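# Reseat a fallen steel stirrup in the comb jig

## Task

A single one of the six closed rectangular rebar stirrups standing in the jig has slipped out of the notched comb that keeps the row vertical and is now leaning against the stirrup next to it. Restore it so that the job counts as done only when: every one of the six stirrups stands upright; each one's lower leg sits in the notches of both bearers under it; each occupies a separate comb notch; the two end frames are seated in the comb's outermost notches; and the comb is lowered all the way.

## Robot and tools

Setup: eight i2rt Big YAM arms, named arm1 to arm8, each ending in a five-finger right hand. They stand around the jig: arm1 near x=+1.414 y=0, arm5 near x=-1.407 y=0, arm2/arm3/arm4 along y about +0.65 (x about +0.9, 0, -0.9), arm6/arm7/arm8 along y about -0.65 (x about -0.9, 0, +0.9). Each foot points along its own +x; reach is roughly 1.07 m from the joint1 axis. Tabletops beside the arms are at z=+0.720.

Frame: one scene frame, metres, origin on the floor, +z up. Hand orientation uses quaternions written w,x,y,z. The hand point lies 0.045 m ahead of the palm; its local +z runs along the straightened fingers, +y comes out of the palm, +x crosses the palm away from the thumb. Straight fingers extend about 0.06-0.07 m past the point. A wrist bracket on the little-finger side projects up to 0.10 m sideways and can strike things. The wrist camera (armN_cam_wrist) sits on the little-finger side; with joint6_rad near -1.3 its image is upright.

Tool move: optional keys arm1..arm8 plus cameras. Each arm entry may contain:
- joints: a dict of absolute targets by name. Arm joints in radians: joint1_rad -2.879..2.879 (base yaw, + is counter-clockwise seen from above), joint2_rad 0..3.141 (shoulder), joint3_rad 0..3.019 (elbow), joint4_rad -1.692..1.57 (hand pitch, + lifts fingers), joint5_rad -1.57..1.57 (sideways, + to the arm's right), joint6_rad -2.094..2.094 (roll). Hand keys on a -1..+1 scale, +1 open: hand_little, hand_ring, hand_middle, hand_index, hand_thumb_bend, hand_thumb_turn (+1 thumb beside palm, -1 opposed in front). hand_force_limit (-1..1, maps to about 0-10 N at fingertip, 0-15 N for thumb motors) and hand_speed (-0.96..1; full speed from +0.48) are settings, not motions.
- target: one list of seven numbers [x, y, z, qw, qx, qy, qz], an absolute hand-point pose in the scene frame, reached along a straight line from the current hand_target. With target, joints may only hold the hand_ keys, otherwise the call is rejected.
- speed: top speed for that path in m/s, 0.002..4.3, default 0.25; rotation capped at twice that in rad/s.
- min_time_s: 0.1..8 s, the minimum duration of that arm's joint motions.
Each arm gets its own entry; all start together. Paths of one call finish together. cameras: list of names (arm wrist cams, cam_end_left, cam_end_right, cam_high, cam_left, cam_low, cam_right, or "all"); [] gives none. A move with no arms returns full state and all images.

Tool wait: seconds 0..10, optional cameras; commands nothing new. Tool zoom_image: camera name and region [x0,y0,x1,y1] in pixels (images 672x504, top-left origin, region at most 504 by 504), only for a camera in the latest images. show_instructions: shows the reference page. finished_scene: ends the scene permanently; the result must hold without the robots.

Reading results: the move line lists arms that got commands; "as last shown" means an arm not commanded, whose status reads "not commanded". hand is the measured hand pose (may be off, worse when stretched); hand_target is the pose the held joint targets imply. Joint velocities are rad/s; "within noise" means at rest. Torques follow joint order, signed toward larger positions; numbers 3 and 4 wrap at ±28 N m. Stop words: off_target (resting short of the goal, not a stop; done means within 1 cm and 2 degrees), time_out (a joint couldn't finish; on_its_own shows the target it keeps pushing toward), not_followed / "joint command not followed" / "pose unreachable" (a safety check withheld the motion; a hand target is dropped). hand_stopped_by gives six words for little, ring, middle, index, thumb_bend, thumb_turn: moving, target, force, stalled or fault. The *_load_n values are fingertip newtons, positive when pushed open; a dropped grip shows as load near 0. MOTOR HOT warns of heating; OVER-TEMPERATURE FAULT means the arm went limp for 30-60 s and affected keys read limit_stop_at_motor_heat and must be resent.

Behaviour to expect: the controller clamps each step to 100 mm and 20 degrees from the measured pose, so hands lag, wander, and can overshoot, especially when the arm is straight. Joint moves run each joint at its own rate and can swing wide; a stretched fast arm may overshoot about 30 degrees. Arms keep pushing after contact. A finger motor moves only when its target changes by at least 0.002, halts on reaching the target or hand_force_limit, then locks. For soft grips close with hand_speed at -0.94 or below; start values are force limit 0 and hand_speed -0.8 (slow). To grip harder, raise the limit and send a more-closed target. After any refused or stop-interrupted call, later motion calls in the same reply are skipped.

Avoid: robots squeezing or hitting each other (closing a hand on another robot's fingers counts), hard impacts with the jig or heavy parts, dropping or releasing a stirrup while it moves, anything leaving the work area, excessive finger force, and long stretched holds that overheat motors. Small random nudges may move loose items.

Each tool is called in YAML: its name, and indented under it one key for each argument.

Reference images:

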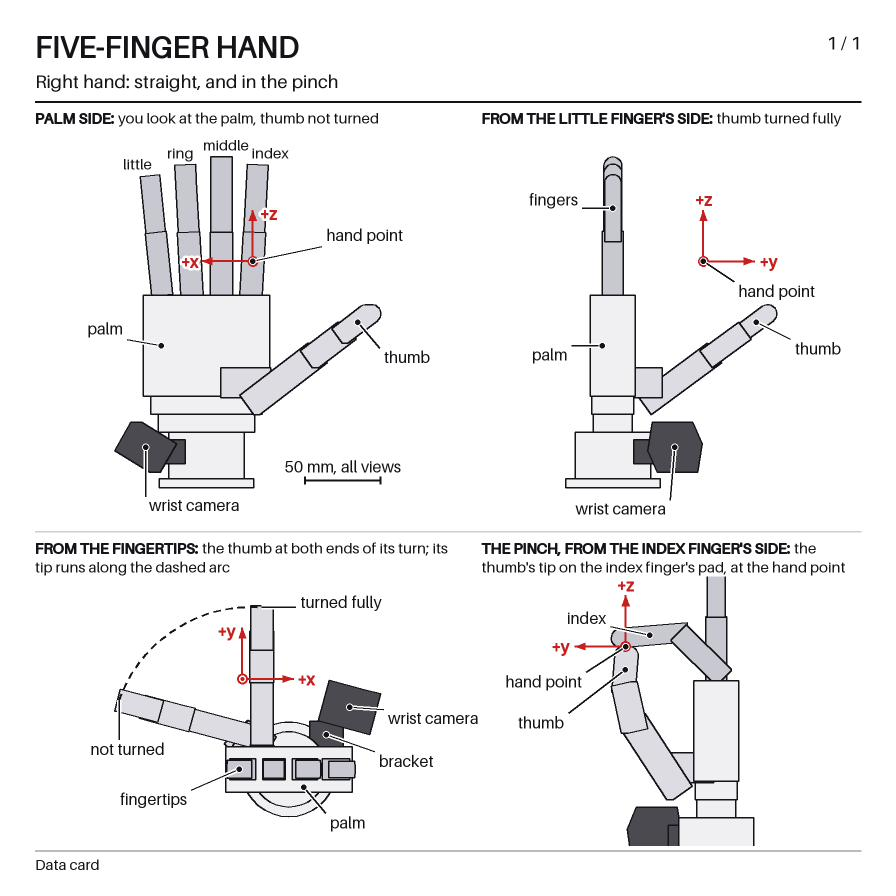

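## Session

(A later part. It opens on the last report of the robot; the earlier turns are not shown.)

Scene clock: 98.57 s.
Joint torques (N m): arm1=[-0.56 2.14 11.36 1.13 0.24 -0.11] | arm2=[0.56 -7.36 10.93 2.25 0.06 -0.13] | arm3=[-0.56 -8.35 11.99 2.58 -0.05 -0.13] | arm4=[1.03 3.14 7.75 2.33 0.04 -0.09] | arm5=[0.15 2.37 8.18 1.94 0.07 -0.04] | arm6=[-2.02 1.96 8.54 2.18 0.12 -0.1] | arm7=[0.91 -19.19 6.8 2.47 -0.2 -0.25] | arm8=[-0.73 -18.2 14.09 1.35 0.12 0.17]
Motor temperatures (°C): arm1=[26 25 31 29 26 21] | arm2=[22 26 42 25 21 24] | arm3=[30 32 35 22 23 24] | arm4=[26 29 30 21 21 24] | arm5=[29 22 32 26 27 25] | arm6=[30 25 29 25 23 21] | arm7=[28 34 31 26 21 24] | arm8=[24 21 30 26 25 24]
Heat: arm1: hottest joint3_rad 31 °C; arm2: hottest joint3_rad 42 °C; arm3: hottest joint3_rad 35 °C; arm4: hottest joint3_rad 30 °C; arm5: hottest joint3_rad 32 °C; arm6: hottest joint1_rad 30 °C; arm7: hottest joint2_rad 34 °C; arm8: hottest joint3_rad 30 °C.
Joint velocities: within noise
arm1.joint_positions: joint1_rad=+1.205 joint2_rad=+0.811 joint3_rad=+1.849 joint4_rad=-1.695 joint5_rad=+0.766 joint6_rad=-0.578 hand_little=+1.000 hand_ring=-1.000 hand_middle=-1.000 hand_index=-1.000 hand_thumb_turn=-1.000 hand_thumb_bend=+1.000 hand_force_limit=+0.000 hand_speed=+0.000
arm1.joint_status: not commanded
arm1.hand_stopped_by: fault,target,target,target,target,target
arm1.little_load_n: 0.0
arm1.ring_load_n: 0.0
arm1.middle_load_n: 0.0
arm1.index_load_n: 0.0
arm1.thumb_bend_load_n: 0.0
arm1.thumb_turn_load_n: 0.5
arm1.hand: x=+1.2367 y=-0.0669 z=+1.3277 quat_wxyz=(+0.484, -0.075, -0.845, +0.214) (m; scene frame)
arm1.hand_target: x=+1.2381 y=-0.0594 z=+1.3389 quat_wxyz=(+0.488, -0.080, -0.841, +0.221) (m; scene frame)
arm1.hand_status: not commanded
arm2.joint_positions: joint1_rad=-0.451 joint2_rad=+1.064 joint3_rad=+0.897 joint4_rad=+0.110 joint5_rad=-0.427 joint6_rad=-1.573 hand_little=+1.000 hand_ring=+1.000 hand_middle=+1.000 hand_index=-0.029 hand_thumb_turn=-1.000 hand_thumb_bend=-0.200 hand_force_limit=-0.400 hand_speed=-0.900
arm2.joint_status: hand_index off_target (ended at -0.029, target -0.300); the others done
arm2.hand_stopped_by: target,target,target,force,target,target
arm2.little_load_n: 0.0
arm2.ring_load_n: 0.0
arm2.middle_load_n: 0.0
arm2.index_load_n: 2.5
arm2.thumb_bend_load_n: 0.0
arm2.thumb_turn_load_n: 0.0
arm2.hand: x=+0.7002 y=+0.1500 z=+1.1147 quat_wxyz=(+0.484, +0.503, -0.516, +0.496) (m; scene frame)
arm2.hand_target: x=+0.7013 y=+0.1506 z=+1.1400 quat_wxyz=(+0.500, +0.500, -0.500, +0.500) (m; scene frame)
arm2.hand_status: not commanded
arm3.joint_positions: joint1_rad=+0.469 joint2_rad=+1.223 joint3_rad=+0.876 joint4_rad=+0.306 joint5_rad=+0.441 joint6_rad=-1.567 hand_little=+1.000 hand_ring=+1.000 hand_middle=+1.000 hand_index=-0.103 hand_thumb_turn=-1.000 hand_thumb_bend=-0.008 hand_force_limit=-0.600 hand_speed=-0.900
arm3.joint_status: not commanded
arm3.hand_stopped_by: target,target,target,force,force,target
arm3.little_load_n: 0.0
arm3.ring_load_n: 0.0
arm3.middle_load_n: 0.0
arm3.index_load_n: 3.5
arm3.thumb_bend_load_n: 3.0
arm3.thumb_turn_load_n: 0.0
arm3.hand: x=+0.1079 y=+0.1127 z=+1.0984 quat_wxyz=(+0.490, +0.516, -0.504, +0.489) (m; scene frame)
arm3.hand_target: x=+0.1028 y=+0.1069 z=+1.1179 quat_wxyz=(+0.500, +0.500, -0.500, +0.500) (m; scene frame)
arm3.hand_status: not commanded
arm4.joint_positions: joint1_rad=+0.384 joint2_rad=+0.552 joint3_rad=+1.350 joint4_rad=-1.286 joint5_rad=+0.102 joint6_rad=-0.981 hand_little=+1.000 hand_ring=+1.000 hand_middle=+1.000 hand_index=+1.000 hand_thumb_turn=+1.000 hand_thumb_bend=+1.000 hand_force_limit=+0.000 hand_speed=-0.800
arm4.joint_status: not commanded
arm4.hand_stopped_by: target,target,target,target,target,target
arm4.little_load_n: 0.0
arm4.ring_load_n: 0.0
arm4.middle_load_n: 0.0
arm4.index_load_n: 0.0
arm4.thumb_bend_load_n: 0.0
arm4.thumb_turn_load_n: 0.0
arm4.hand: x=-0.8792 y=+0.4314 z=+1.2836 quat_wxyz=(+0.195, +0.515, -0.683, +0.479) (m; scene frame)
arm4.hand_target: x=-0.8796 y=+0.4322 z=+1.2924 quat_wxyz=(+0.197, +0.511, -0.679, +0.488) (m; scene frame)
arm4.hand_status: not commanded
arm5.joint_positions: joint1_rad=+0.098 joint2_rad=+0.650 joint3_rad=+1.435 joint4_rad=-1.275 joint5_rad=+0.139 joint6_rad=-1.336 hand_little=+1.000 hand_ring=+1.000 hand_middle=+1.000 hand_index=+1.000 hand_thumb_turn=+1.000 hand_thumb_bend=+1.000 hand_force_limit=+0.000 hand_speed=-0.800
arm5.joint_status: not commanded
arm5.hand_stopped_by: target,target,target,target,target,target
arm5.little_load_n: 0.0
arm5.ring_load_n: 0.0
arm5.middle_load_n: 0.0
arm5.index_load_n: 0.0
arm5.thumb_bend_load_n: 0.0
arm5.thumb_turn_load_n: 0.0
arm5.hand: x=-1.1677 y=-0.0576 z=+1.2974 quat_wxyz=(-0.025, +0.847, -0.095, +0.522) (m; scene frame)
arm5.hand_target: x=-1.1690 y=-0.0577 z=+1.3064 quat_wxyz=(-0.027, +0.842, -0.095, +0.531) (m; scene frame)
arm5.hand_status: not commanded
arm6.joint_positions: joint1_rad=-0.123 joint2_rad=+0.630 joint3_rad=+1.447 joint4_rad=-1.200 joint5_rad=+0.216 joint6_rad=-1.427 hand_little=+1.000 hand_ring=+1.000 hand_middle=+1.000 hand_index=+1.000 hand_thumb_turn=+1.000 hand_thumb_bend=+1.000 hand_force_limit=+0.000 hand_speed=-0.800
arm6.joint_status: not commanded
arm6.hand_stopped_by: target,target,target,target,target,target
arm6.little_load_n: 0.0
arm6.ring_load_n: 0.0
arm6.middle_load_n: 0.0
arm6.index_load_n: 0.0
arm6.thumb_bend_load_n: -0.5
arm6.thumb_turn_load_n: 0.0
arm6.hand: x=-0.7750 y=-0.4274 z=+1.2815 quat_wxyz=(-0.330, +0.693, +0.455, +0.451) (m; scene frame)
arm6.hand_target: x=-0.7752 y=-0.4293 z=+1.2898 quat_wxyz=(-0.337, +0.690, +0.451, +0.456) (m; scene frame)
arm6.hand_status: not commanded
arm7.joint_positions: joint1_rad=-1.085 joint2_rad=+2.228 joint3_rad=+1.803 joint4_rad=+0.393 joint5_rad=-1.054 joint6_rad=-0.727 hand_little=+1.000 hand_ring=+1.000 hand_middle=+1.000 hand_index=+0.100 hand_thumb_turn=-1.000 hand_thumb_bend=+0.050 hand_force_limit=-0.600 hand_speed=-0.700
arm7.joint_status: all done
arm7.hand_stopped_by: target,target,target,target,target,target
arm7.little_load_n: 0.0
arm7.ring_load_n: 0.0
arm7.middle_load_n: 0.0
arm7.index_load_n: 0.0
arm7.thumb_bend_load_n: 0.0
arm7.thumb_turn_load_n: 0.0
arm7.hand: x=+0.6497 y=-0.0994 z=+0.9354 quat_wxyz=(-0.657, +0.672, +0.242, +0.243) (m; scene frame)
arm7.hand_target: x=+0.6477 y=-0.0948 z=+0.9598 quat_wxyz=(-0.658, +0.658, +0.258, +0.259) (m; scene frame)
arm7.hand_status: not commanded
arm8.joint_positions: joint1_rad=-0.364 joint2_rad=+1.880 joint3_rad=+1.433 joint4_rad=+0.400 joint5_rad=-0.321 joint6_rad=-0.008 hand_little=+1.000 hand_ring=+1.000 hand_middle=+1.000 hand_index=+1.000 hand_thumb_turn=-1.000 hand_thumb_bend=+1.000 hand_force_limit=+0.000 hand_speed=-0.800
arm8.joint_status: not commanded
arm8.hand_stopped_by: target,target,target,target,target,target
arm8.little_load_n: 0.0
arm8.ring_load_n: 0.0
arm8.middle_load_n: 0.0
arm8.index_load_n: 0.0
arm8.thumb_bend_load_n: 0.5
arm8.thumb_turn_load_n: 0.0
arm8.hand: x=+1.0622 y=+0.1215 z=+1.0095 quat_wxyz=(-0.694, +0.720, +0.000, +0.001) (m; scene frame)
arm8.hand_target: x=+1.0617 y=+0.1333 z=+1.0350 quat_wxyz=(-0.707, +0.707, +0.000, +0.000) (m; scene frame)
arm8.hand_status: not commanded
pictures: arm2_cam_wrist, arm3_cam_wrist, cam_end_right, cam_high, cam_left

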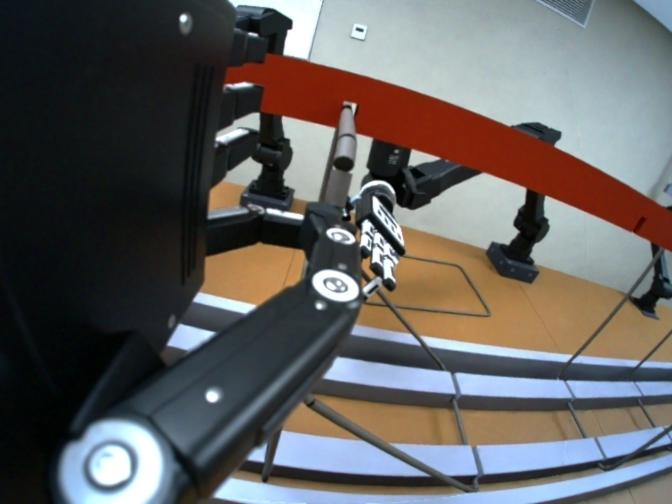

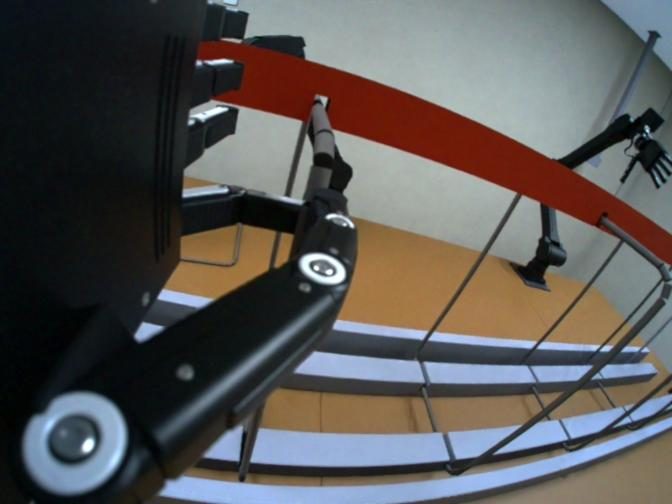

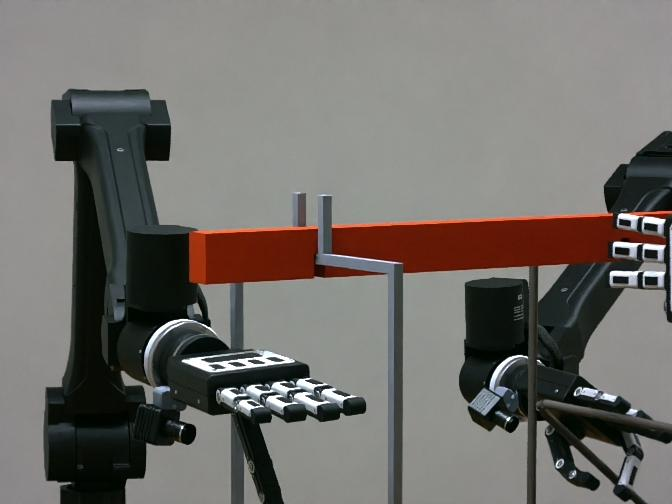

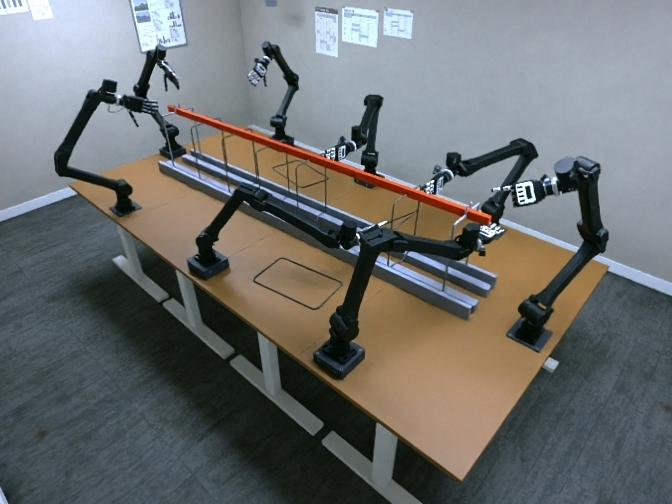

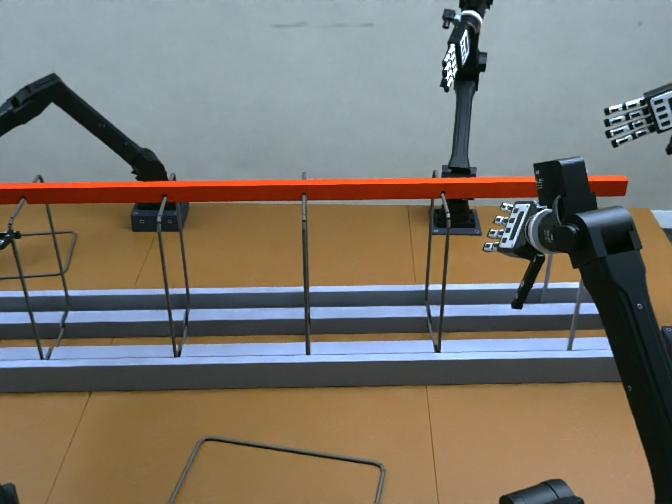

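move:
  arm2: {"joints": {"hand_thumb_bend": -0.5, "hand_speed": -0.94, "hand_force_limit": -0.6}}
  arm7: {"target": [0.6445, -0.107, 0.9598, 0.6581, -0.6581, -0.2586, -0.2586], "speed": 0.05}
  cameras: ["arm2_cam_wrist", "arm7_cam_wrist"]

zoom_image:
  camera: "arm7_cam_wrist"
  region: [230, 130, 482, 319]

Scene clock: 102.97 s.
Joint torques (N m): arm1=[-0.15 2.49 11.54 1.03 0.22 -0.2] | arm2=[0.5 -7.36 10.93 2.25 0.06 -0.12] | arm3=[-0.67 -8.47 11.93 2.61 -0.06 -0.14] | arm4=[1.2 3.19 7.76 2.29 0.05 -0.09] | arm5=[-0.09 2.14 8.06 2.02 0.08 -0.06] | arm6=[-1.9 1.96 8.5 2.19 0.11 -0.09] | arm7=[0.26 -19.02 6.22 2.65 -0.29 -0.27] | arm8=[-0.73 -18.2 14.11 1.33 0.12 0.17]
Motor temperatures (°C): arm1=[26 25 31 28 26 21] | arm2=[22 26 42 25 21 24] | arm3=[30 32 35 22 23 24] | arm4=[26 29 30 21 21 24] | arm5=[29 22 32 26 27 25] | arm6=[30 25 29 25 23 21] | arm7=[28 34 31 26 21 24] | arm8=[24 22 30 26 25 24]
Heat: arm1: hottest joint3_rad 31 °C; arm2: hottest joint3_rad 42 °C; arm3: hottest joint3_rad 35 °C; arm4: hottest joint3_rad 30 °C; arm5: hottest joint3_rad 32 °C; arm6: hottest joint1_rad 30 °C; arm7: hottest joint2_rad 34 °C; arm8: hottest joint3_rad 30 °C.
move: arm2 done; arm7 off_target
Joint velocities: within noise
arm1, arm3, arm4, arm5, arm6, arm8: as last shown
arm1.thumb_turn_load_n: 0.0
arm2.joint_positions: joint1_rad=-0.451 joint2_rad=+1.064 joint3_rad=+0.897 joint4_rad=+0.110 joint5_rad=-0.427 joint6_rad=-1.573 hand_little=+1.000 hand_ring=+1.000 hand_middle=+1.000 hand_index=-0.029 hand_thumb_turn=-1.000 hand_thumb_bend=-0.500 hand_force_limit=-0.600 hand_speed=-0.940
arm2.joint_status: all done
arm2.hand_stopped_by: target,target,target,force,target,target
arm2.little_load_n: 0.0
arm2.ring_load_n: 0.0
arm2.middle_load_n: 0.0
arm2.index_load_n: 2.5
arm2.thumb_bend_load_n: 0.0
arm2.thumb_turn_load_n: 0.0
arm2.hand: x=+0.7002 y=+0.1500 z=+1.1147 quat_wxyz=(+0.484, +0.503, -0.516, +0.496)
arm2.hand_target: x=+0.7013 y=+0.1506 z=+1.1400 quat_wxyz=(+0.500, +0.500, -0.500, +0.500)
arm2.hand_status: not commanded
arm3.index_load_n: 4.0
arm3.thumb_turn_load_n: 0.5
arm6.thumb_bend_load_n: 0.0
arm7.joint_positions: joint1_rad=-1.085 joint2_rad=+2.207 joint3_rad=+1.770 joint4_rad=+0.403 joint5_rad=-1.065 joint6_rad=-0.727 hand_little=+1.000 hand_ring=+1.000 hand_middle=+1.000 hand_index=+0.100 hand_thumb_turn=-1.000 hand_thumb_bend=+0.050 hand_force_limit=-0.600 hand_speed=-0.700
arm7.joint_status: not commanded
arm7.hand_stopped_by: target,target,target,target,target,target
arm7.little_load_n: 0.0
arm7.ring_load_n: 0.0
arm7.middle_load_n: 0.0
arm7.index_load_n: 0.0
arm7.thumb_bend_load_n: 0.0
arm7.thumb_turn_load_n: 0.0
arm7.hand: x=+0.6413 y=-0.1028 z=+0.9375 quat_wxyz=(-0.658, +0.671, +0.246, +0.239)
arm7.hand_target: x=+0.6444 y=-0.1069 z=+0.9596 quat_wxyz=(-0.658, +0.658, +0.259, +0.258)
arm7.hand_status: off_target (0.023 m and 3.0 deg from the pose sent, 0.026 m and 3.0 deg at the start)
arm8.middle_load_n: -0.5
arm8.thumb_bend_load_n: 0.0

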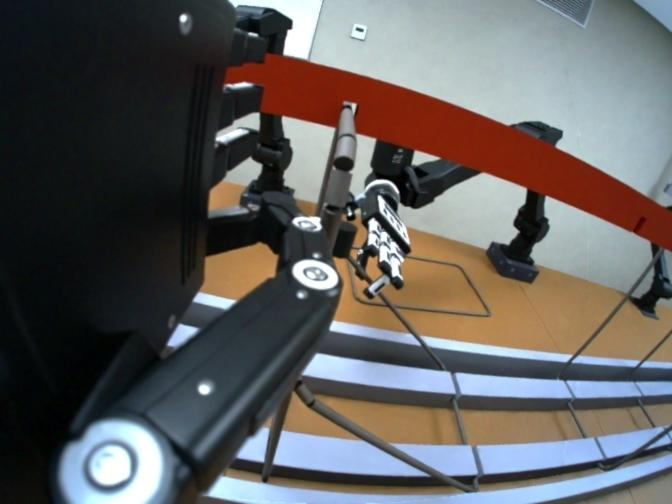

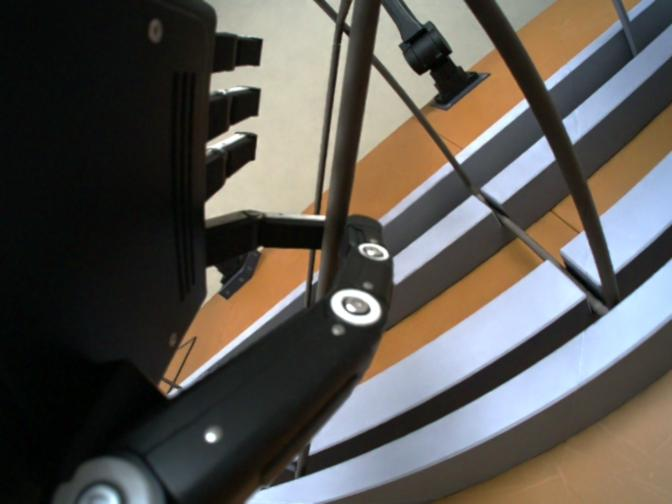

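Scaled by 2.000 from the camera's image (finer frame: 960x720).

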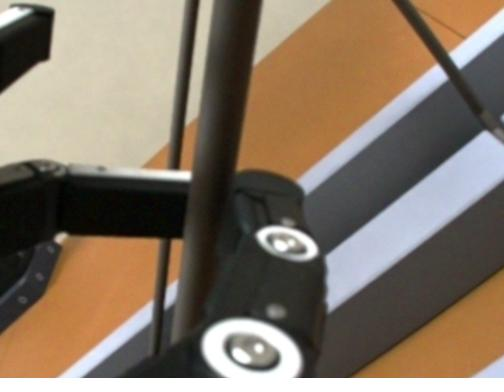

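zoom_image:
  camera: "arm2_cam_wrist"
  region: [260, 150, 400, 290]

Scaled by 3.600 from the camera's image (finer frame: 960x720).

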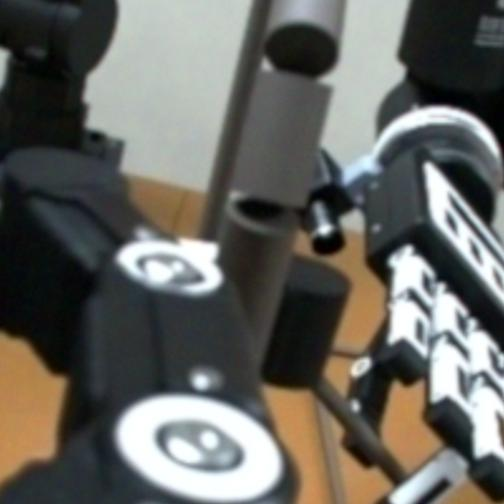

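move:
  arm2: {"joints": {"hand_thumb_bend": -0.1, "hand_speed": -0.9, "hand_force_limit": -0.6}}
  arm7: {"target": [0.6495, -0.119, 0.9598, 0.6581, -0.6581, -0.2586, -0.2586], "speed": 0.05}
  cameras: ["arm2_cam_wrist", "arm7_cam_wrist"]

zoom_image:
  camera: "arm7_cam_wrist"
  region: [230, 130, 482, 319]

zoom_image:
  camera: "arm2_cam_wrist"
  region: [260, 150, 400, 290]

Scene clock: 107.50 s.
Joint torques (N m): arm1=[-0.21 2.37 11.38 1.02 0.24 -0.1] | arm2=[0.5 -7.36 10.92 2.24 0.06 -0.13] | arm3=[-0.79 -8.35 11.96 2.55 -0.06 -0.14] | arm4=[1.14 3.25 7.77 2.3 0.05 -0.1] | arm5=[0.03 2.26 8.18 1.87 0.09 -0.05] | arm6=[-2.02 2.02 8.54 2.19 0.11 -0.09] | arm7=[-0.15 -18.73 6.09 2.67 -0.24 -0.27] | arm8=[-0.67 -18.26 14.09 1.32 0.12 0.16]
Motor temperatures (°C): arm1=[26 25 31 28 25 21] | arm2=[22 26 41 25 21 24] | arm3=[30 32 35 22 23 24] | arm4=[26 29 30 21 21 24] | arm5=[29 22 32 26 27 25] | arm6=[30 25 29 25 23 21] | arm7=[28 34 31 26 21 24] | arm8=[24 22 30 26 25 24]
Heat: arm1: hottest joint3_rad 31 °C; arm2: hottest joint3_rad 41 °C; arm3: hottest joint3_rad 35 °C; arm4: hottest joint3_rad 30 °C; arm5: hottest joint3_rad 32 °C; arm6: hottest joint1_rad 30 °C; arm7: hottest joint2_rad 34 °C; arm8: hottest joint3_rad 30 °C.
move: arm2 done; arm7 off_target
Joint velocities: within noise
arm1, arm3, arm4, arm5, arm6, arm8: as last shown
arm1.thumb_turn_load_n: 0.5
arm2.joint_positions: joint1_rad=-0.451 joint2_rad=+1.064 joint3_rad=+0.897 joint4_rad=+0.110 joint5_rad=-0.427 joint6_rad=-1.573 hand_little=+1.000 hand_ring=+1.000 hand_middle=+1.000 hand_index=-0.029 hand_thumb_turn=-1.000 hand_thumb_bend=-0.100 hand_force_limit=-0.600 hand_speed=-0.900
arm2.joint_status: all done
arm2.hand_stopped_by: target,target,target,force,target,target
arm2.little_load_n: 0.0
arm2.ring_load_n: 0.0
arm2.middle_load_n: 0.0
arm2.index_load_n: 3.0
arm2.thumb_bend_load_n: 0.0
arm2.thumb_turn_load_n: 0.0
arm2.hand: x=+0.7002 y=+0.1500 z=+1.1147 quat_wxyz=(+0.484, +0.503, -0.516, +0.496)
arm2.hand_target: x=+0.7013 y=+0.1506 z=+1.1400 quat_wxyz=(+0.500, +0.500, -0.500, +0.500)
arm2.hand_status: not commanded
arm7.joint_positions: joint1_rad=-1.100 joint2_rad=+2.204 joint3_rad=+1.765 joint4_rad=+0.406 joint5_rad=-1.084 joint6_rad=-0.727 hand_little=+1.000 hand_ring=+1.000 hand_middle=+1.000 hand_index=+0.100 hand_thumb_turn=-1.000 hand_thumb_bend=+0.050 hand_force_limit=-0.600 hand_speed=-0.700
arm7.joint_status: not commanded
arm7.hand_stopped_by: target,target,target,target,target,target
arm7.little_load_n: 0.0
arm7.ring_load_n: 0.0
arm7.middle_load_n: 0.0
arm7.index_load_n: 1.0
arm7.thumb_bend_load_n: 0.0
arm7.thumb_turn_load_n: 0.0
arm7.hand: x=+0.6448 y=-0.1128 z=+0.9373 quat_wxyz=(-0.659, +0.670, +0.247, +0.238)
arm7.hand_target: x=+0.6492 y=-0.1188 z=+0.9597 quat_wxyz=(-0.658, +0.658, +0.259, +0.258)
arm7.hand_status: off_target (0.024 m and 3.0 deg from the pose sent, 0.029 m and 3.0 deg at the start)
arm8.middle_load_n: 0.0

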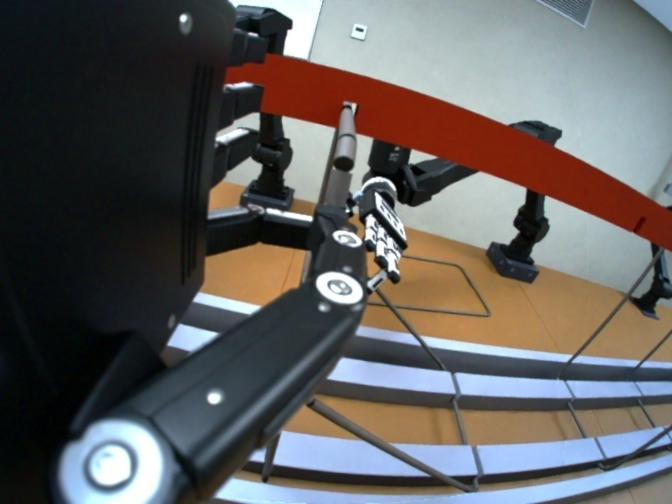

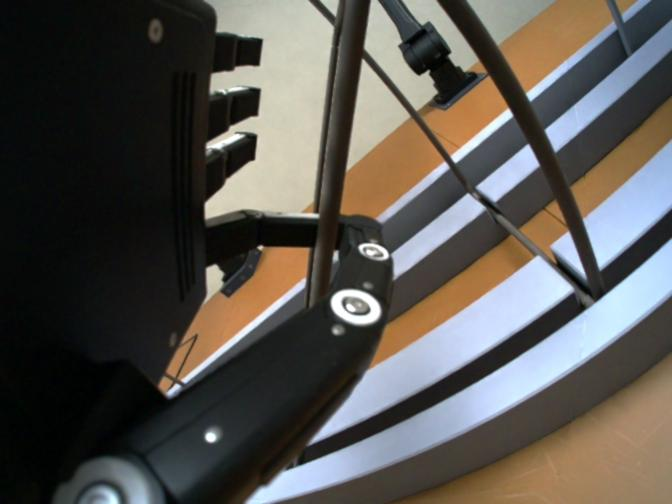

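Scaled by 2.000 from the camera's image (finer frame: 960x720).

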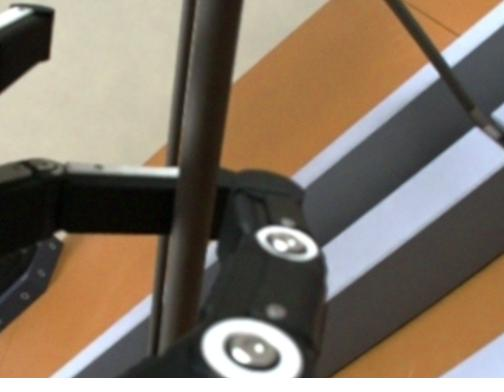

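Scaled by 3.600 from the camera's image (finer frame: 960x720).

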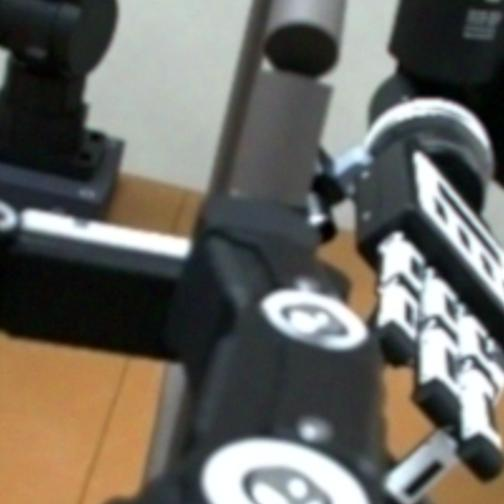

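move:
  arm2: {"target": [0.7013, 0.1455, 1.14, 0.5, 0.5, -0.5, 0.5], "speed": 0.05}
  arm7: {"joints": {"hand_thumb_bend": -0.15, "hand_speed": -0.85, "hand_force_limit": -0.6}}
  cameras: ["arm2_cam_wrist", "arm7_cam_wrist"]

zoom_image:
  camera: "arm7_cam_wrist"
  region: [230, 130, 482, 319]

zoom_image:
  camera: "arm2_cam_wrist"
  region: [260, 150, 400, 290]

Scene clock: 109.27 s.
Joint torques (N m): arm1=[-0.03 2.43 11.17 0.9 0.24 -0.11] | arm2=[0.79 -6.48 11.45 2.41 0.21 -0.12] | arm3=[-0.67 -8.41 12.01 2.58 -0.06 -0.14] | arm4=[1.2 3.14 7.8 2.3 0.05 -0.1] | arm5=[-0.26 2.2 8.16 2 0.1 -0.02] | arm6=[-2.02 1.96 8.47 2.22 0.11 -0.09] | arm7=[-0.21 -19.02 6.12 2.62 -0.24 -0.25] | arm8=[-0.79 -18.2 14.11 1.39 0.11 0.16]
Motor temperatures (°C): arm1=[26 25 31 28 25 21] | arm2=[22 26 41 25 21 24] | arm3=[30 32 35 22 23 24] | arm4=[26 29 30 21 21 24] | arm5=[29 22 32 26 27 25] | arm6=[30 25 29 25 23 21] | arm7=[28 34 30 26 21 24] | arm8=[24 22 31 26 25 24]
Heat: arm1: hottest joint3_rad 31 °C; arm2: hottest joint3_rad 41 °C; arm3: hottest joint3_rad 35 °C; arm4: hottest joint3_rad 30 °C; arm5: hottest joint3_rad 32 °C; arm6: hottest joint1_rad 30 °C; arm7: hottest joint2_rad 34 °C; arm8: hottest joint3_rad 31 °C.
move: arm2 off_target; arm7 done
Joint velocities: within noise
arm1, arm3, arm4, arm5, arm6, arm8: as last shown
arm1.thumb_turn_load_n: 0.0
arm2.joint_positions: joint1_rad=-0.450 joint2_rad=+1.064 joint3_rad=+0.897 joint4_rad=+0.110 joint5_rad=-0.425 joint6_rad=-1.573 hand_little=+1.000 hand_ring=+1.000 hand_middle=+1.000 hand_index=-0.029 hand_thumb_turn=-1.000 hand_thumb_bend=-0.100 hand_force_limit=-0.600 hand_speed=-0.900
arm2.joint_status: not commanded
arm2.hand_stopped_by: target,target,target,force,target,target
arm2.little_load_n: 0.5
arm2.ring_load_n: 0.0
arm2.middle_load_n: 0.0
arm2.index_load_n: 2.0
arm2.thumb_bend_load_n: 0.0
arm2.thumb_turn_load_n: 0.0
arm2.hand: x=+0.7007 y=+0.1498 z=+1.1147 quat_wxyz=(+0.485, +0.503, -0.516, +0.496)
arm2.hand_target: x=+0.7017 y=+0.1464 z=+1.1400 quat_wxyz=(+0.500, +0.500, -0.500, +0.500)
arm2.hand_status: off_target (0.026 m and 2.6 deg from the pose sent, 0.026 m and 2.6 deg at the start)
arm3.index_load_n: 3.5
arm4.middle_load_n: -0.5
arm6.thumb_bend_load_n: -0.5
arm7.joint_positions: joint1_rad=-1.100 joint2_rad=+2.204 joint3_rad=+1.765 joint4_rad=+0.406 joint5_rad=-1.084 joint6_rad=-0.727 hand_little=+1.000 hand_ring=+1.000 hand_middle=+1.000 hand_index=+0.100 hand_thumb_turn=-1.000 hand_thumb_bend=-0.150 hand_force_limit=-0.600 hand_speed=-0.850
arm7.joint_status: all done
arm7.hand_stopped_by: target,target,target,target,target,target
arm7.little_load_n: 0.5
arm7.ring_load_n: 0.0
arm7.middle_load_n: -0.5
arm7.index_load_n: 1.0
arm7.thumb_bend_load_n: 0.0
arm7.thumb_turn_load_n: 0.0
arm7.hand: x=+0.6448 y=-0.1128 z=+0.9373 quat_wxyz=(-0.659, +0.670, +0.247, +0.238)
arm7.hand_target: x=+0.6492 y=-0.1188 z=+0.9597 quat_wxyz=(-0.658, +0.658, +0.259, +0.258)
arm7.hand_status: not commanded

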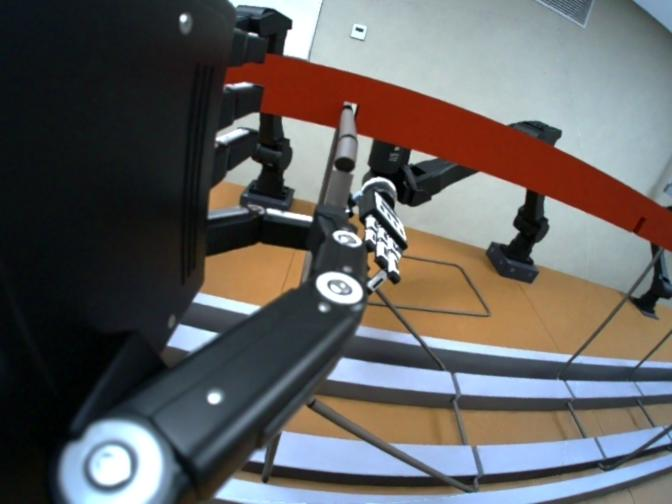

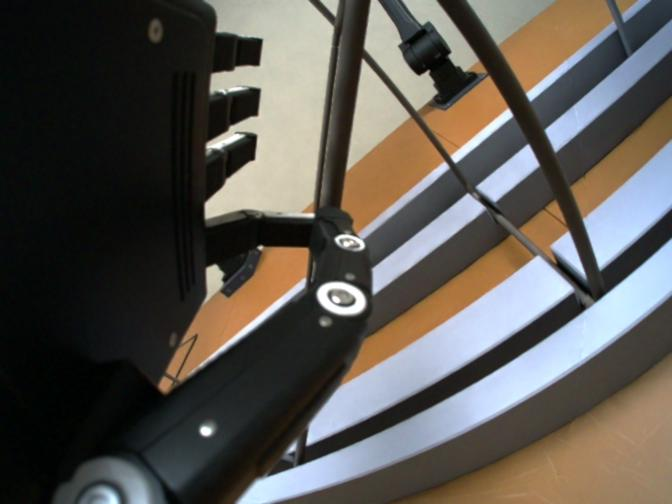

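Scaled by 2.000 from the camera's image (finer frame: 960x720).

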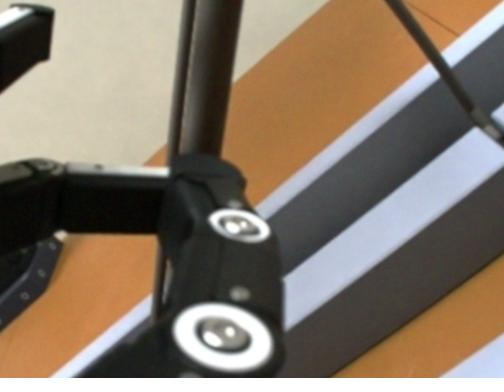

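Scaled by 3.600 from the camera's image (finer frame: 960x720).

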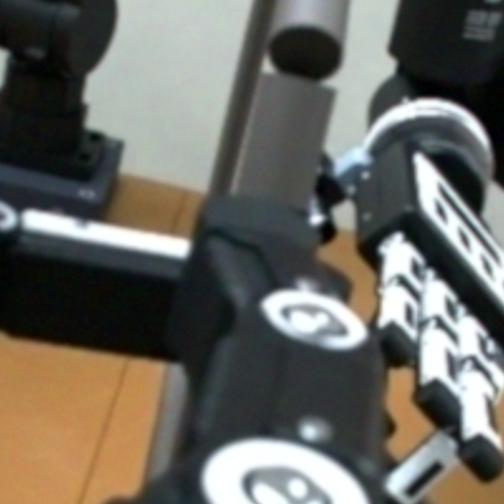

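move:
  arm2: {"joints": {"hand_index": -0.31, "hand_speed": -0.92, "hand_force_limit": -0.1}}
  arm7: {"joints": {"hand_index": -0.3, "hand_speed": -0.9, "hand_force_limit": -0.1}}
  cameras: ["arm2_cam_wrist", "arm7_cam_wrist"]

zoom_image:
  camera: "arm7_cam_wrist"
  region: [230, 130, 482, 319]

zoom_image:
  camera: "arm2_cam_wrist"
  region: [260, 150, 400, 290]

Scene clock: 111.30 s.
Joint torques (N m): arm1=[0.26 1.96 11.51 1.02 0.26 -0.16] | arm2=[0.56 -6.48 11.44 2.41 0.21 -0.12] | arm3=[-0.85 -8.41 11.95 2.58 -0.04 -0.15] | arm4=[1.26 3.19 7.77 2.35 0.05 -0.09] | arm5=[-0.44 2.08 8.23 1.95 0.06 -0.1] | arm6=[-2.02 1.85 8.47 2.18 0.11 -0.09] | arm7=[-0.97 -18.9 6.12 2.36 -0.23 -0.22] | arm8=[-0.79 -18.49 14.06 1.36 0.12 0.15]
Motor temperatures (°C): arm1=[26 25 31 28 25 21] | arm2=[22 26 41 25 21 24] | arm3=[30 32 35 22 23 24] | arm4=[26 29 30 21 21 24] | arm5=[29 22 32 26 27 25] | arm6=[30 25 29 25 23 21] | arm7=[28 34 30 26 21 24] | arm8=[24 22 31 26 25 24]
Heat: arm1: hottest joint3_rad 31 °C; arm2: hottest joint3_rad 41 °C; arm3: hottest joint3_rad 35 °C; arm4: hottest joint3_rad 30 °C; arm5: hottest joint3_rad 32 °C; arm6: hottest joint1_rad 30 °C; arm7: hottest joint2_rad 34 °C; arm8: hottest joint3_rad 31 °C.
move: arm2 off_target; arm7 off_target
Joint velocities: within noise
arm1, arm3, arm4, arm5, arm6, arm8: as last shown
arm1.thumb_turn_load_n: 0.5
arm2.joint_positions: joint1_rad=-0.446 joint2_rad=+1.064 joint3_rad=+0.897 joint4_rad=+0.110 joint5_rad=-0.425 joint6_rad=-1.573 hand_little=+1.000 hand_ring=+1.000 hand_middle=+1.000 hand_index=-0.057 hand_thumb_turn=-1.000 hand_thumb_bend=-0.100 hand_force_limit=-0.100 hand_speed=-0.920
arm2.joint_status: hand_index off_target (ended at -0.057, target -0.310); the others done
arm2.hand_stopped_by: target,target,target,force,target,target
arm2.little_load_n: 0.0
arm2.ring_load_n: 0.0
arm2.middle_load_n: 0.0
arm2.index_load_n: 4.0
arm2.thumb_bend_load_n: 0.0
arm2.thumb_turn_load_n: 0.5
arm2.hand: x=+0.7026 y=+0.1490 z=+1.1147 quat_wxyz=(+0.484, +0.504, -0.515, +0.497)
arm2.hand_target: x=+0.7018 y=+0.1464 z=+1.1400 quat_wxyz=(+0.500, +0.500, -0.500, +0.500)
arm2.hand_status: not commanded
arm3.index_load_n: 4.0
arm4.middle_load_n: 0.0
arm6.middle_load_n: 0.5
arm6.thumb_bend_load_n: 0.0
arm7.joint_positions: joint1_rad=-1.087 joint2_rad=+2.202 joint3_rad=+1.765 joint4_rad=+0.414 joint5_rad=-1.084 joint6_rad=-0.732 hand_little=+1.000 hand_ring=+1.000 hand_middle=+1.000 hand_index=-0.084 hand_thumb_turn=-1.000 hand_thumb_bend=-0.150 hand_force_limit=-0.100 hand_speed=-0.900
arm7.joint_status: hand_index off_target (ended at -0.084, target -0.300); the others done
arm7.hand_stopped_by: target,target,target,force,target,target
arm7.little_load_n: 0.0
arm7.ring_load_n: 0.0
arm7.middle_load_n: 0.0
arm7.index_load_n: 3.5
arm7.thumb_bend_load_n: 0.0
arm7.thumb_turn_load_n: 0.0
arm7.hand: x=+0.6385 y=-0.1042 z=+0.9402 quat_wxyz=(-0.660, +0.665, +0.255, +0.238)
arm7.hand_target: x=+0.6493 y=-0.1189 z=+0.9597 quat_wxyz=(-0.658, +0.658, +0.259, +0.258)
arm7.hand_status: not commanded

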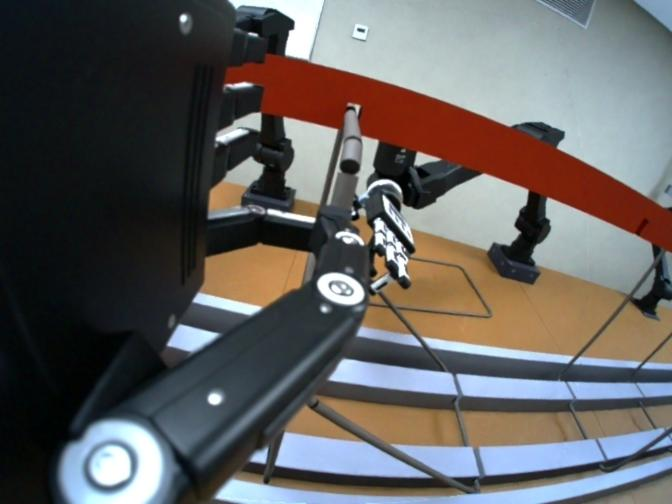

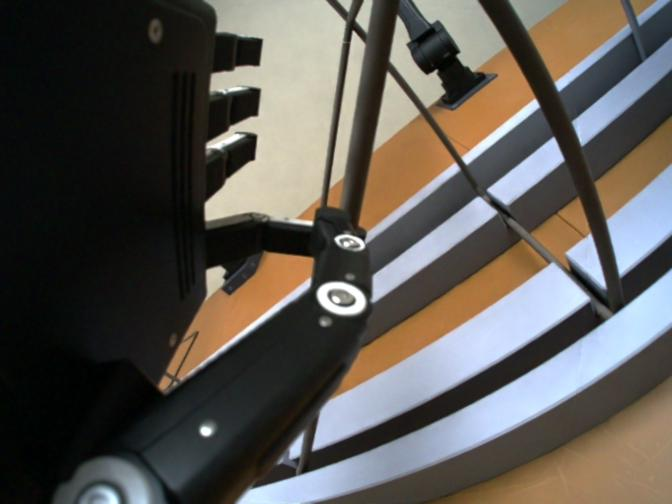

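Scaled by 2.000 from the camera's image (finer frame: 960x720).

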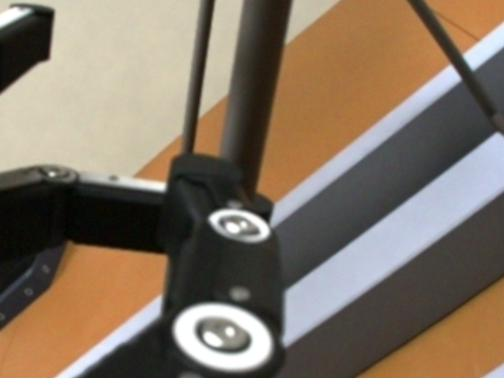

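Scaled by 3.600 from the camera's image (finer frame: 960x720).

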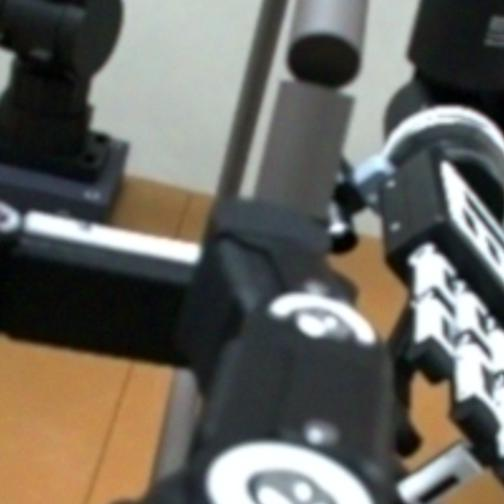

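move:
  arm2: {"target": [0.7013, 0.139, 1.14, 0.5, 0.5, -0.5, 0.5], "speed": 0.05, "joints": {"hand_thumb_bend": -0.05}}
  arm7: {"target": [0.655, -0.122, 0.953, 0.6581, -0.6581, -0.2586, -0.2586], "speed": 0.05, "joints": {"hand_index": 0.1, "hand_thumb_bend": 0.05, "hand_speed": -0.6}}
  cameras: ["arm2_cam_wrist", "arm7_cam_wrist"]

zoom_image:
  camera: "arm7_cam_wrist"
  region: [230, 130, 482, 319]

zoom_image:
  camera: "arm2_cam_wrist"
  region: [260, 150, 400, 290]

Scene clock: 113.90 s.
Joint torques (N m): arm1=[0.26 1.9 11.4 0.98 0.23 -0.14] | arm2=[0.73 -5.25 12.19 2.65 0.29 -0.12] | arm3=[-0.67 -8.35 11.92 2.62 -0.06 -0.13] | arm4=[1.14 3.02 7.76 2.29 0.05 -0.1] | arm5=[-0.26 2.26 8.21 1.99 0.08 -0.04] | arm6=[-2.08 2.08 8.49 2.19 0.12 -0.08] | arm7=[-0.44 -17.49 6.83 2.61 -0.27 -0.22] | arm8=[-0.56 -18.08 14.12 1.36 0.12 0.15]
Motor temperatures (°C): arm1=[26 25 31 28 25 21] | arm2=[22 26 41 25 21 24] | arm3=[30 32 35 22 23 24] | arm4=[26 29 30 21 21 24] | arm5=[29 22 32 26 27 25] | arm6=[30 25 30 25 23 21] | arm7=[28 34 30 26 21 24] | arm8=[24 22 31 26 25 24]
Heat: arm1: hottest joint3_rad 31 °C; arm2: hottest joint3_rad 41 °C; arm3: hottest joint3_rad 35 °C; arm4: hottest joint3_rad 30 °C; arm5: hottest joint3_rad 32 °C; arm6: hottest joint1_rad 30 °C; arm7: hottest joint2_rad 34 °C; arm8: hottest joint3_rad 31 °C.
move: arm2 off_target; arm7 off_target
Joint velocities: within noise
arm1, arm3, arm4, arm5, arm6, arm8: as last shown
arm1.thumb_turn_load_n: 0.0
arm2.joint_positions: joint1_rad=-0.441 joint2_rad=+1.064 joint3_rad=+0.897 joint4_rad=+0.110 joint5_rad=-0.419 joint6_rad=-1.573 hand_little=+1.000 hand_ring=+1.000 hand_middle=+1.000 hand_index=-0.057 hand_thumb_turn=-1.000 hand_thumb_bend=-0.050 hand_force_limit=-0.100 hand_speed=-0.920
arm2.joint_status: all done
arm2.hand_stopped_by: target,target,target,force,target,target
arm2.little_load_n: 0.0
arm2.ring_load_n: 0.0
arm2.middle_load_n: 0.0
arm2.index_load_n: 2.0
arm2.thumb_bend_load_n: -0.5
arm2.thumb_turn_load_n: 0.0
arm2.hand: x=+0.7040 y=+0.1483 z=+1.1145 quat_wxyz=(+0.484, +0.504, -0.515, +0.496)
arm2.hand_target: x=+0.7019 y=+0.1404 z=+1.1399 quat_wxyz=(+0.500, +0.500, -0.500, +0.500)
arm2.hand_status: off_target (0.027 m and 2.6 deg from the pose sent, 0.027 m and 2.6 deg at the start)
arm3.index_load_n: 3.5
arm4.ring_load_n: -0.5
arm6.middle_load_n: 0.0
arm6.thumb_turn_load_n: 0.5
arm7.joint_positions: joint1_rad=-1.103 joint2_rad=+2.202 joint3_rad=+1.765 joint4_rad=+0.415 joint5_rad=-1.090 joint6_rad=-0.732 hand_little=+1.000 hand_ring=+1.000 hand_middle=+1.000 hand_index=+0.101 hand_thumb_turn=-1.000 hand_thumb_bend=+0.050 hand_force_limit=-0.100 hand_speed=-0.600
arm7.joint_status: all done
arm7.hand_stopped_by: target,target,target,target,target,target
arm7.little_load_n: 0.0
arm7.ring_load_n: 0.0
arm7.middle_load_n: 0.0
arm7.index_load_n: 1.0
arm7.thumb_bend_load_n: 0.0
arm7.thumb_turn_load_n: 0.0
arm7.hand: x=+0.6456 y=-0.1140 z=+0.9405 quat_wxyz=(-0.659, +0.666, +0.252, +0.242)
arm7.hand_target: x=+0.6549 y=-0.1221 z=+0.9530 quat_wxyz=(-0.658, +0.658, +0.259, +0.259)
arm7.hand_status: off_target (0.018 m and 2.3 deg from the pose sent, 0.027 m and 2.5 deg at the start)

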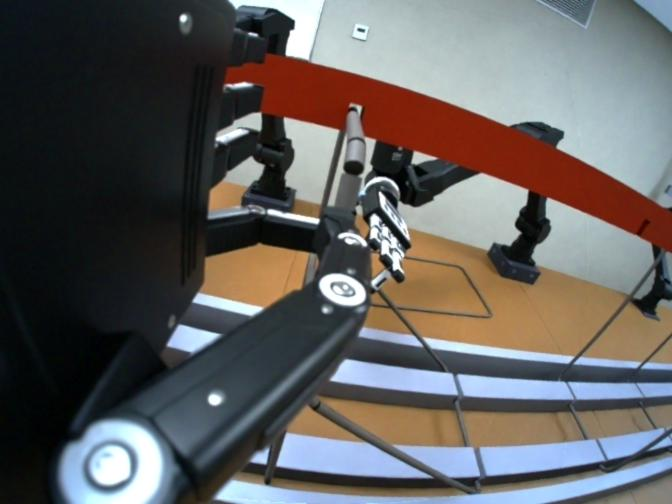

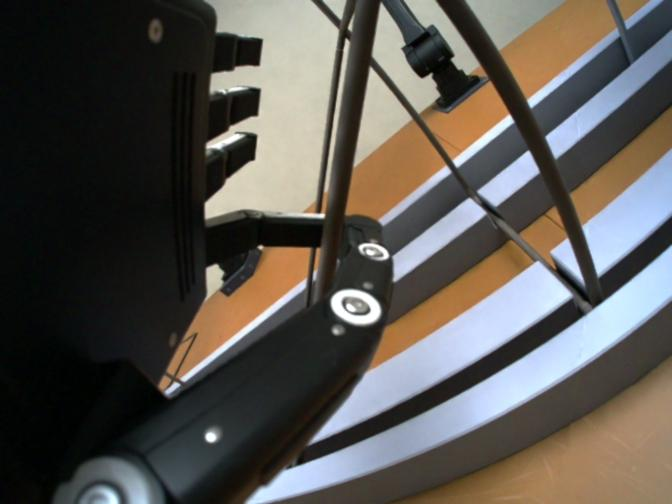

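Scaled by 2.000 from the camera's image (finer frame: 960x720).

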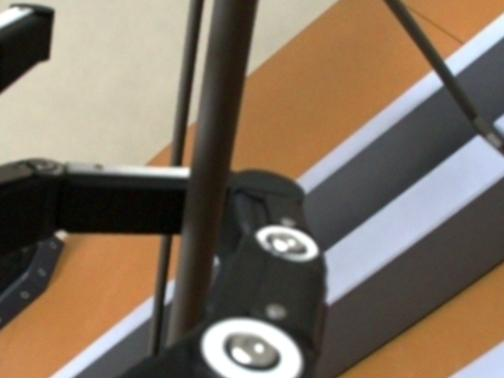

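Scaled by 3.600 from the camera's image (finer frame: 960x720).

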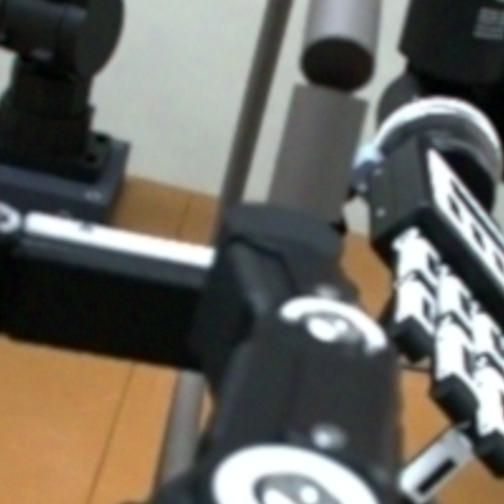

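move:
  arm2: {"target": [0.697, 0.134, 1.14, 0.5, 0.5, -0.5, 0.5], "speed": 0.05, "joints": {"hand_thumb_bend": 0.0}}
  arm7: {"target": [0.660, -0.121, 0.947, 0.6581, -0.6581, -0.2586, -0.2586], "speed": 0.05}
  cameras: ["arm2_cam_wrist", "arm7_cam_wrist"]

zoom_image:
  camera: "arm7_cam_wrist"
  region: [230, 130, 482, 319]

zoom_image:
  camera: "arm2_cam_wrist"
  region: [260, 150, 400, 290]

Scene clock: 115.43 s.
Joint torques (N m): arm1=[-0.38 2.49 11.26 1.18 0.24 -0.07] | arm2=[0.32 -5.83 12.79 2.67 0.08 -0.13] | arm3=[-0.79 -8.35 12.03 2.55 -0.04 -0.14] | arm4=[1.2 3.08 7.75 2.33 0.05 -0.1] | arm5=[-0.15 2.14 8.1 1.87 0.07 -0.06] | arm6=[-1.96 2.02 8.46 2.19 0.11 -0.09] | arm7=[-0.73 -16.38 7.9 2.73 -0.19 -0.23] | arm8=[-0.5 -18.08 14.09 1.39 0.12 0.16]
Motor temperatures (°C): arm1=[26 25 31 28 25 21] | arm2=[22 26 41 25 21 24] | arm3=[30 32 35 22 23 24] | arm4=[26 29 30 21 21 24] | arm5=[29 22 32 26 27 25] | arm6=[30 25 30 25 23 21] | arm7=[28 35 30 26 21 24] | arm8=[24 22 31 26 25 24]
Heat: arm1: hottest joint3_rad 31 °C; arm2: hottest joint3_rad 41 °C; arm3: hottest joint3_rad 35 °C; arm4: hottest joint3_rad 30 °C; arm5: hottest joint3_rad 32 °C; arm6: hottest joint1_rad 30 °C; arm7: hottest joint2_rad 35 °C; arm8: hottest joint3_rad 31 °C.
move: arm2 off_target; arm7 off_target
Joint velocities: within noise
arm1, arm3, arm4, arm5, arm6, arm8: as last shown
arm1.little_load_n: -0.5
arm1.index_load_n: 0.5
arm1.thumb_turn_load_n: 0.5
arm2.joint_positions: joint1_rad=-0.441 joint2_rad=+1.085 joint3_rad=+0.900 joint4_rad=+0.114 joint5_rad=-0.419 joint6_rad=-1.573 hand_little=+1.000 hand_ring=+1.000 hand_middle=+1.000 hand_index=-0.057 hand_thumb_turn=-1.000 hand_thumb_bend=+0.000 hand_force_limit=-0.100 hand_speed=-0.920
arm2.joint_status: all done
arm2.hand_stopped_by: target,target,target,force,target,target
arm2.little_load_n: 0.0
arm2.ring_load_n: 0.0
arm2.middle_load_n: 0.0
arm2.index_load_n: 0.0
arm2.thumb_bend_load_n: 0.5
arm2.thumb_turn_load_n: 0.0
arm2.hand: x=+0.7018 y=+0.1430 z=+1.1067 quat_wxyz=(+0.479, +0.506, -0.520, +0.495)
arm2.hand_target: x=+0.6978 y=+0.1360 z=+1.1397 quat_wxyz=(+0.500, +0.500, -0.500, +0.500)
arm2.hand_status: off_target (0.035 m and 3.4 deg from the pose sent, 0.030 m and 2.7 deg at the start)
arm3.index_load_n: 4.0
arm4.ring_load_n: 0.0
arm6.thumb_turn_load_n: 0.0
arm7.joint_positions: joint1_rad=-1.104 joint2_rad=+2.202 joint3_rad=+1.765 joint4_rad=+0.415 joint5_rad=-1.094 joint6_rad=-0.732 hand_little=+1.000 hand_ring=+1.000 hand_middle=+1.000 hand_index=+0.101 hand_thumb_turn=-1.000 hand_thumb_bend=+0.050 hand_force_limit=-0.100 hand_speed=-0.600
arm7.joint_status: not commanded
arm7.hand_stopped_by: target,target,target,target,target,target
arm7.little_load_n: 0.0
arm7.ring_load_n: 0.0
arm7.middle_load_n: 0.0
arm7.index_load_n: 0.5
arm7.thumb_bend_load_n: 0.0
arm7.thumb_turn_load_n: 0.0
arm7.hand: x=+0.6457 y=-0.1149 z=+0.9405 quat_wxyz=(-0.659, +0.666, +0.253, +0.241)
arm7.hand_target: x=+0.6596 y=-0.1215 z=+0.9472 quat_wxyz=(-0.658, +0.658, +0.259, +0.259)
arm7.hand_status: off_target (0.017 m and 2.3 deg from the pose sent, 0.017 m and 2.3 deg at the start)

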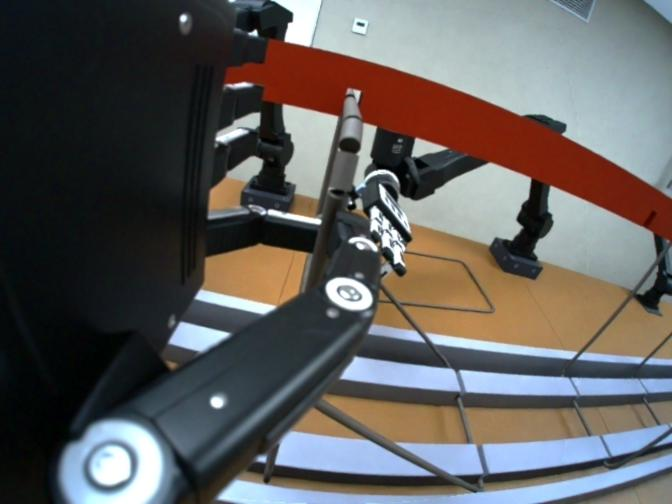

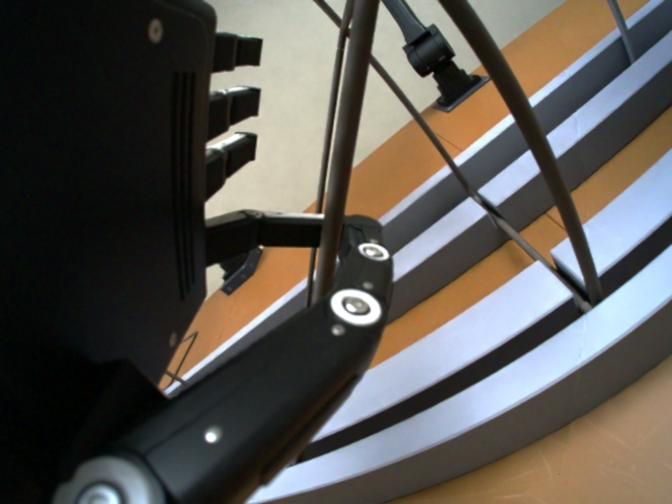

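Scaled by 2.000 from the camera's image (finer frame: 960x720).

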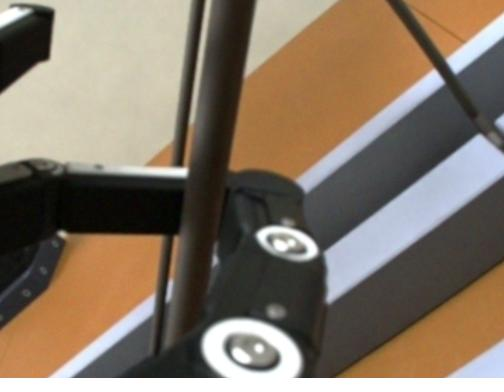

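Scaled by 3.600 from the camera's image (finer frame: 960x720).

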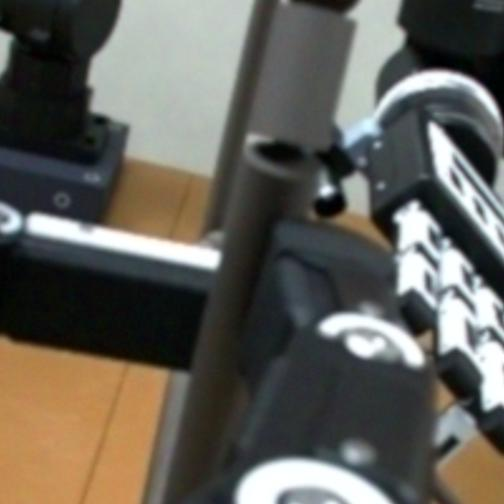

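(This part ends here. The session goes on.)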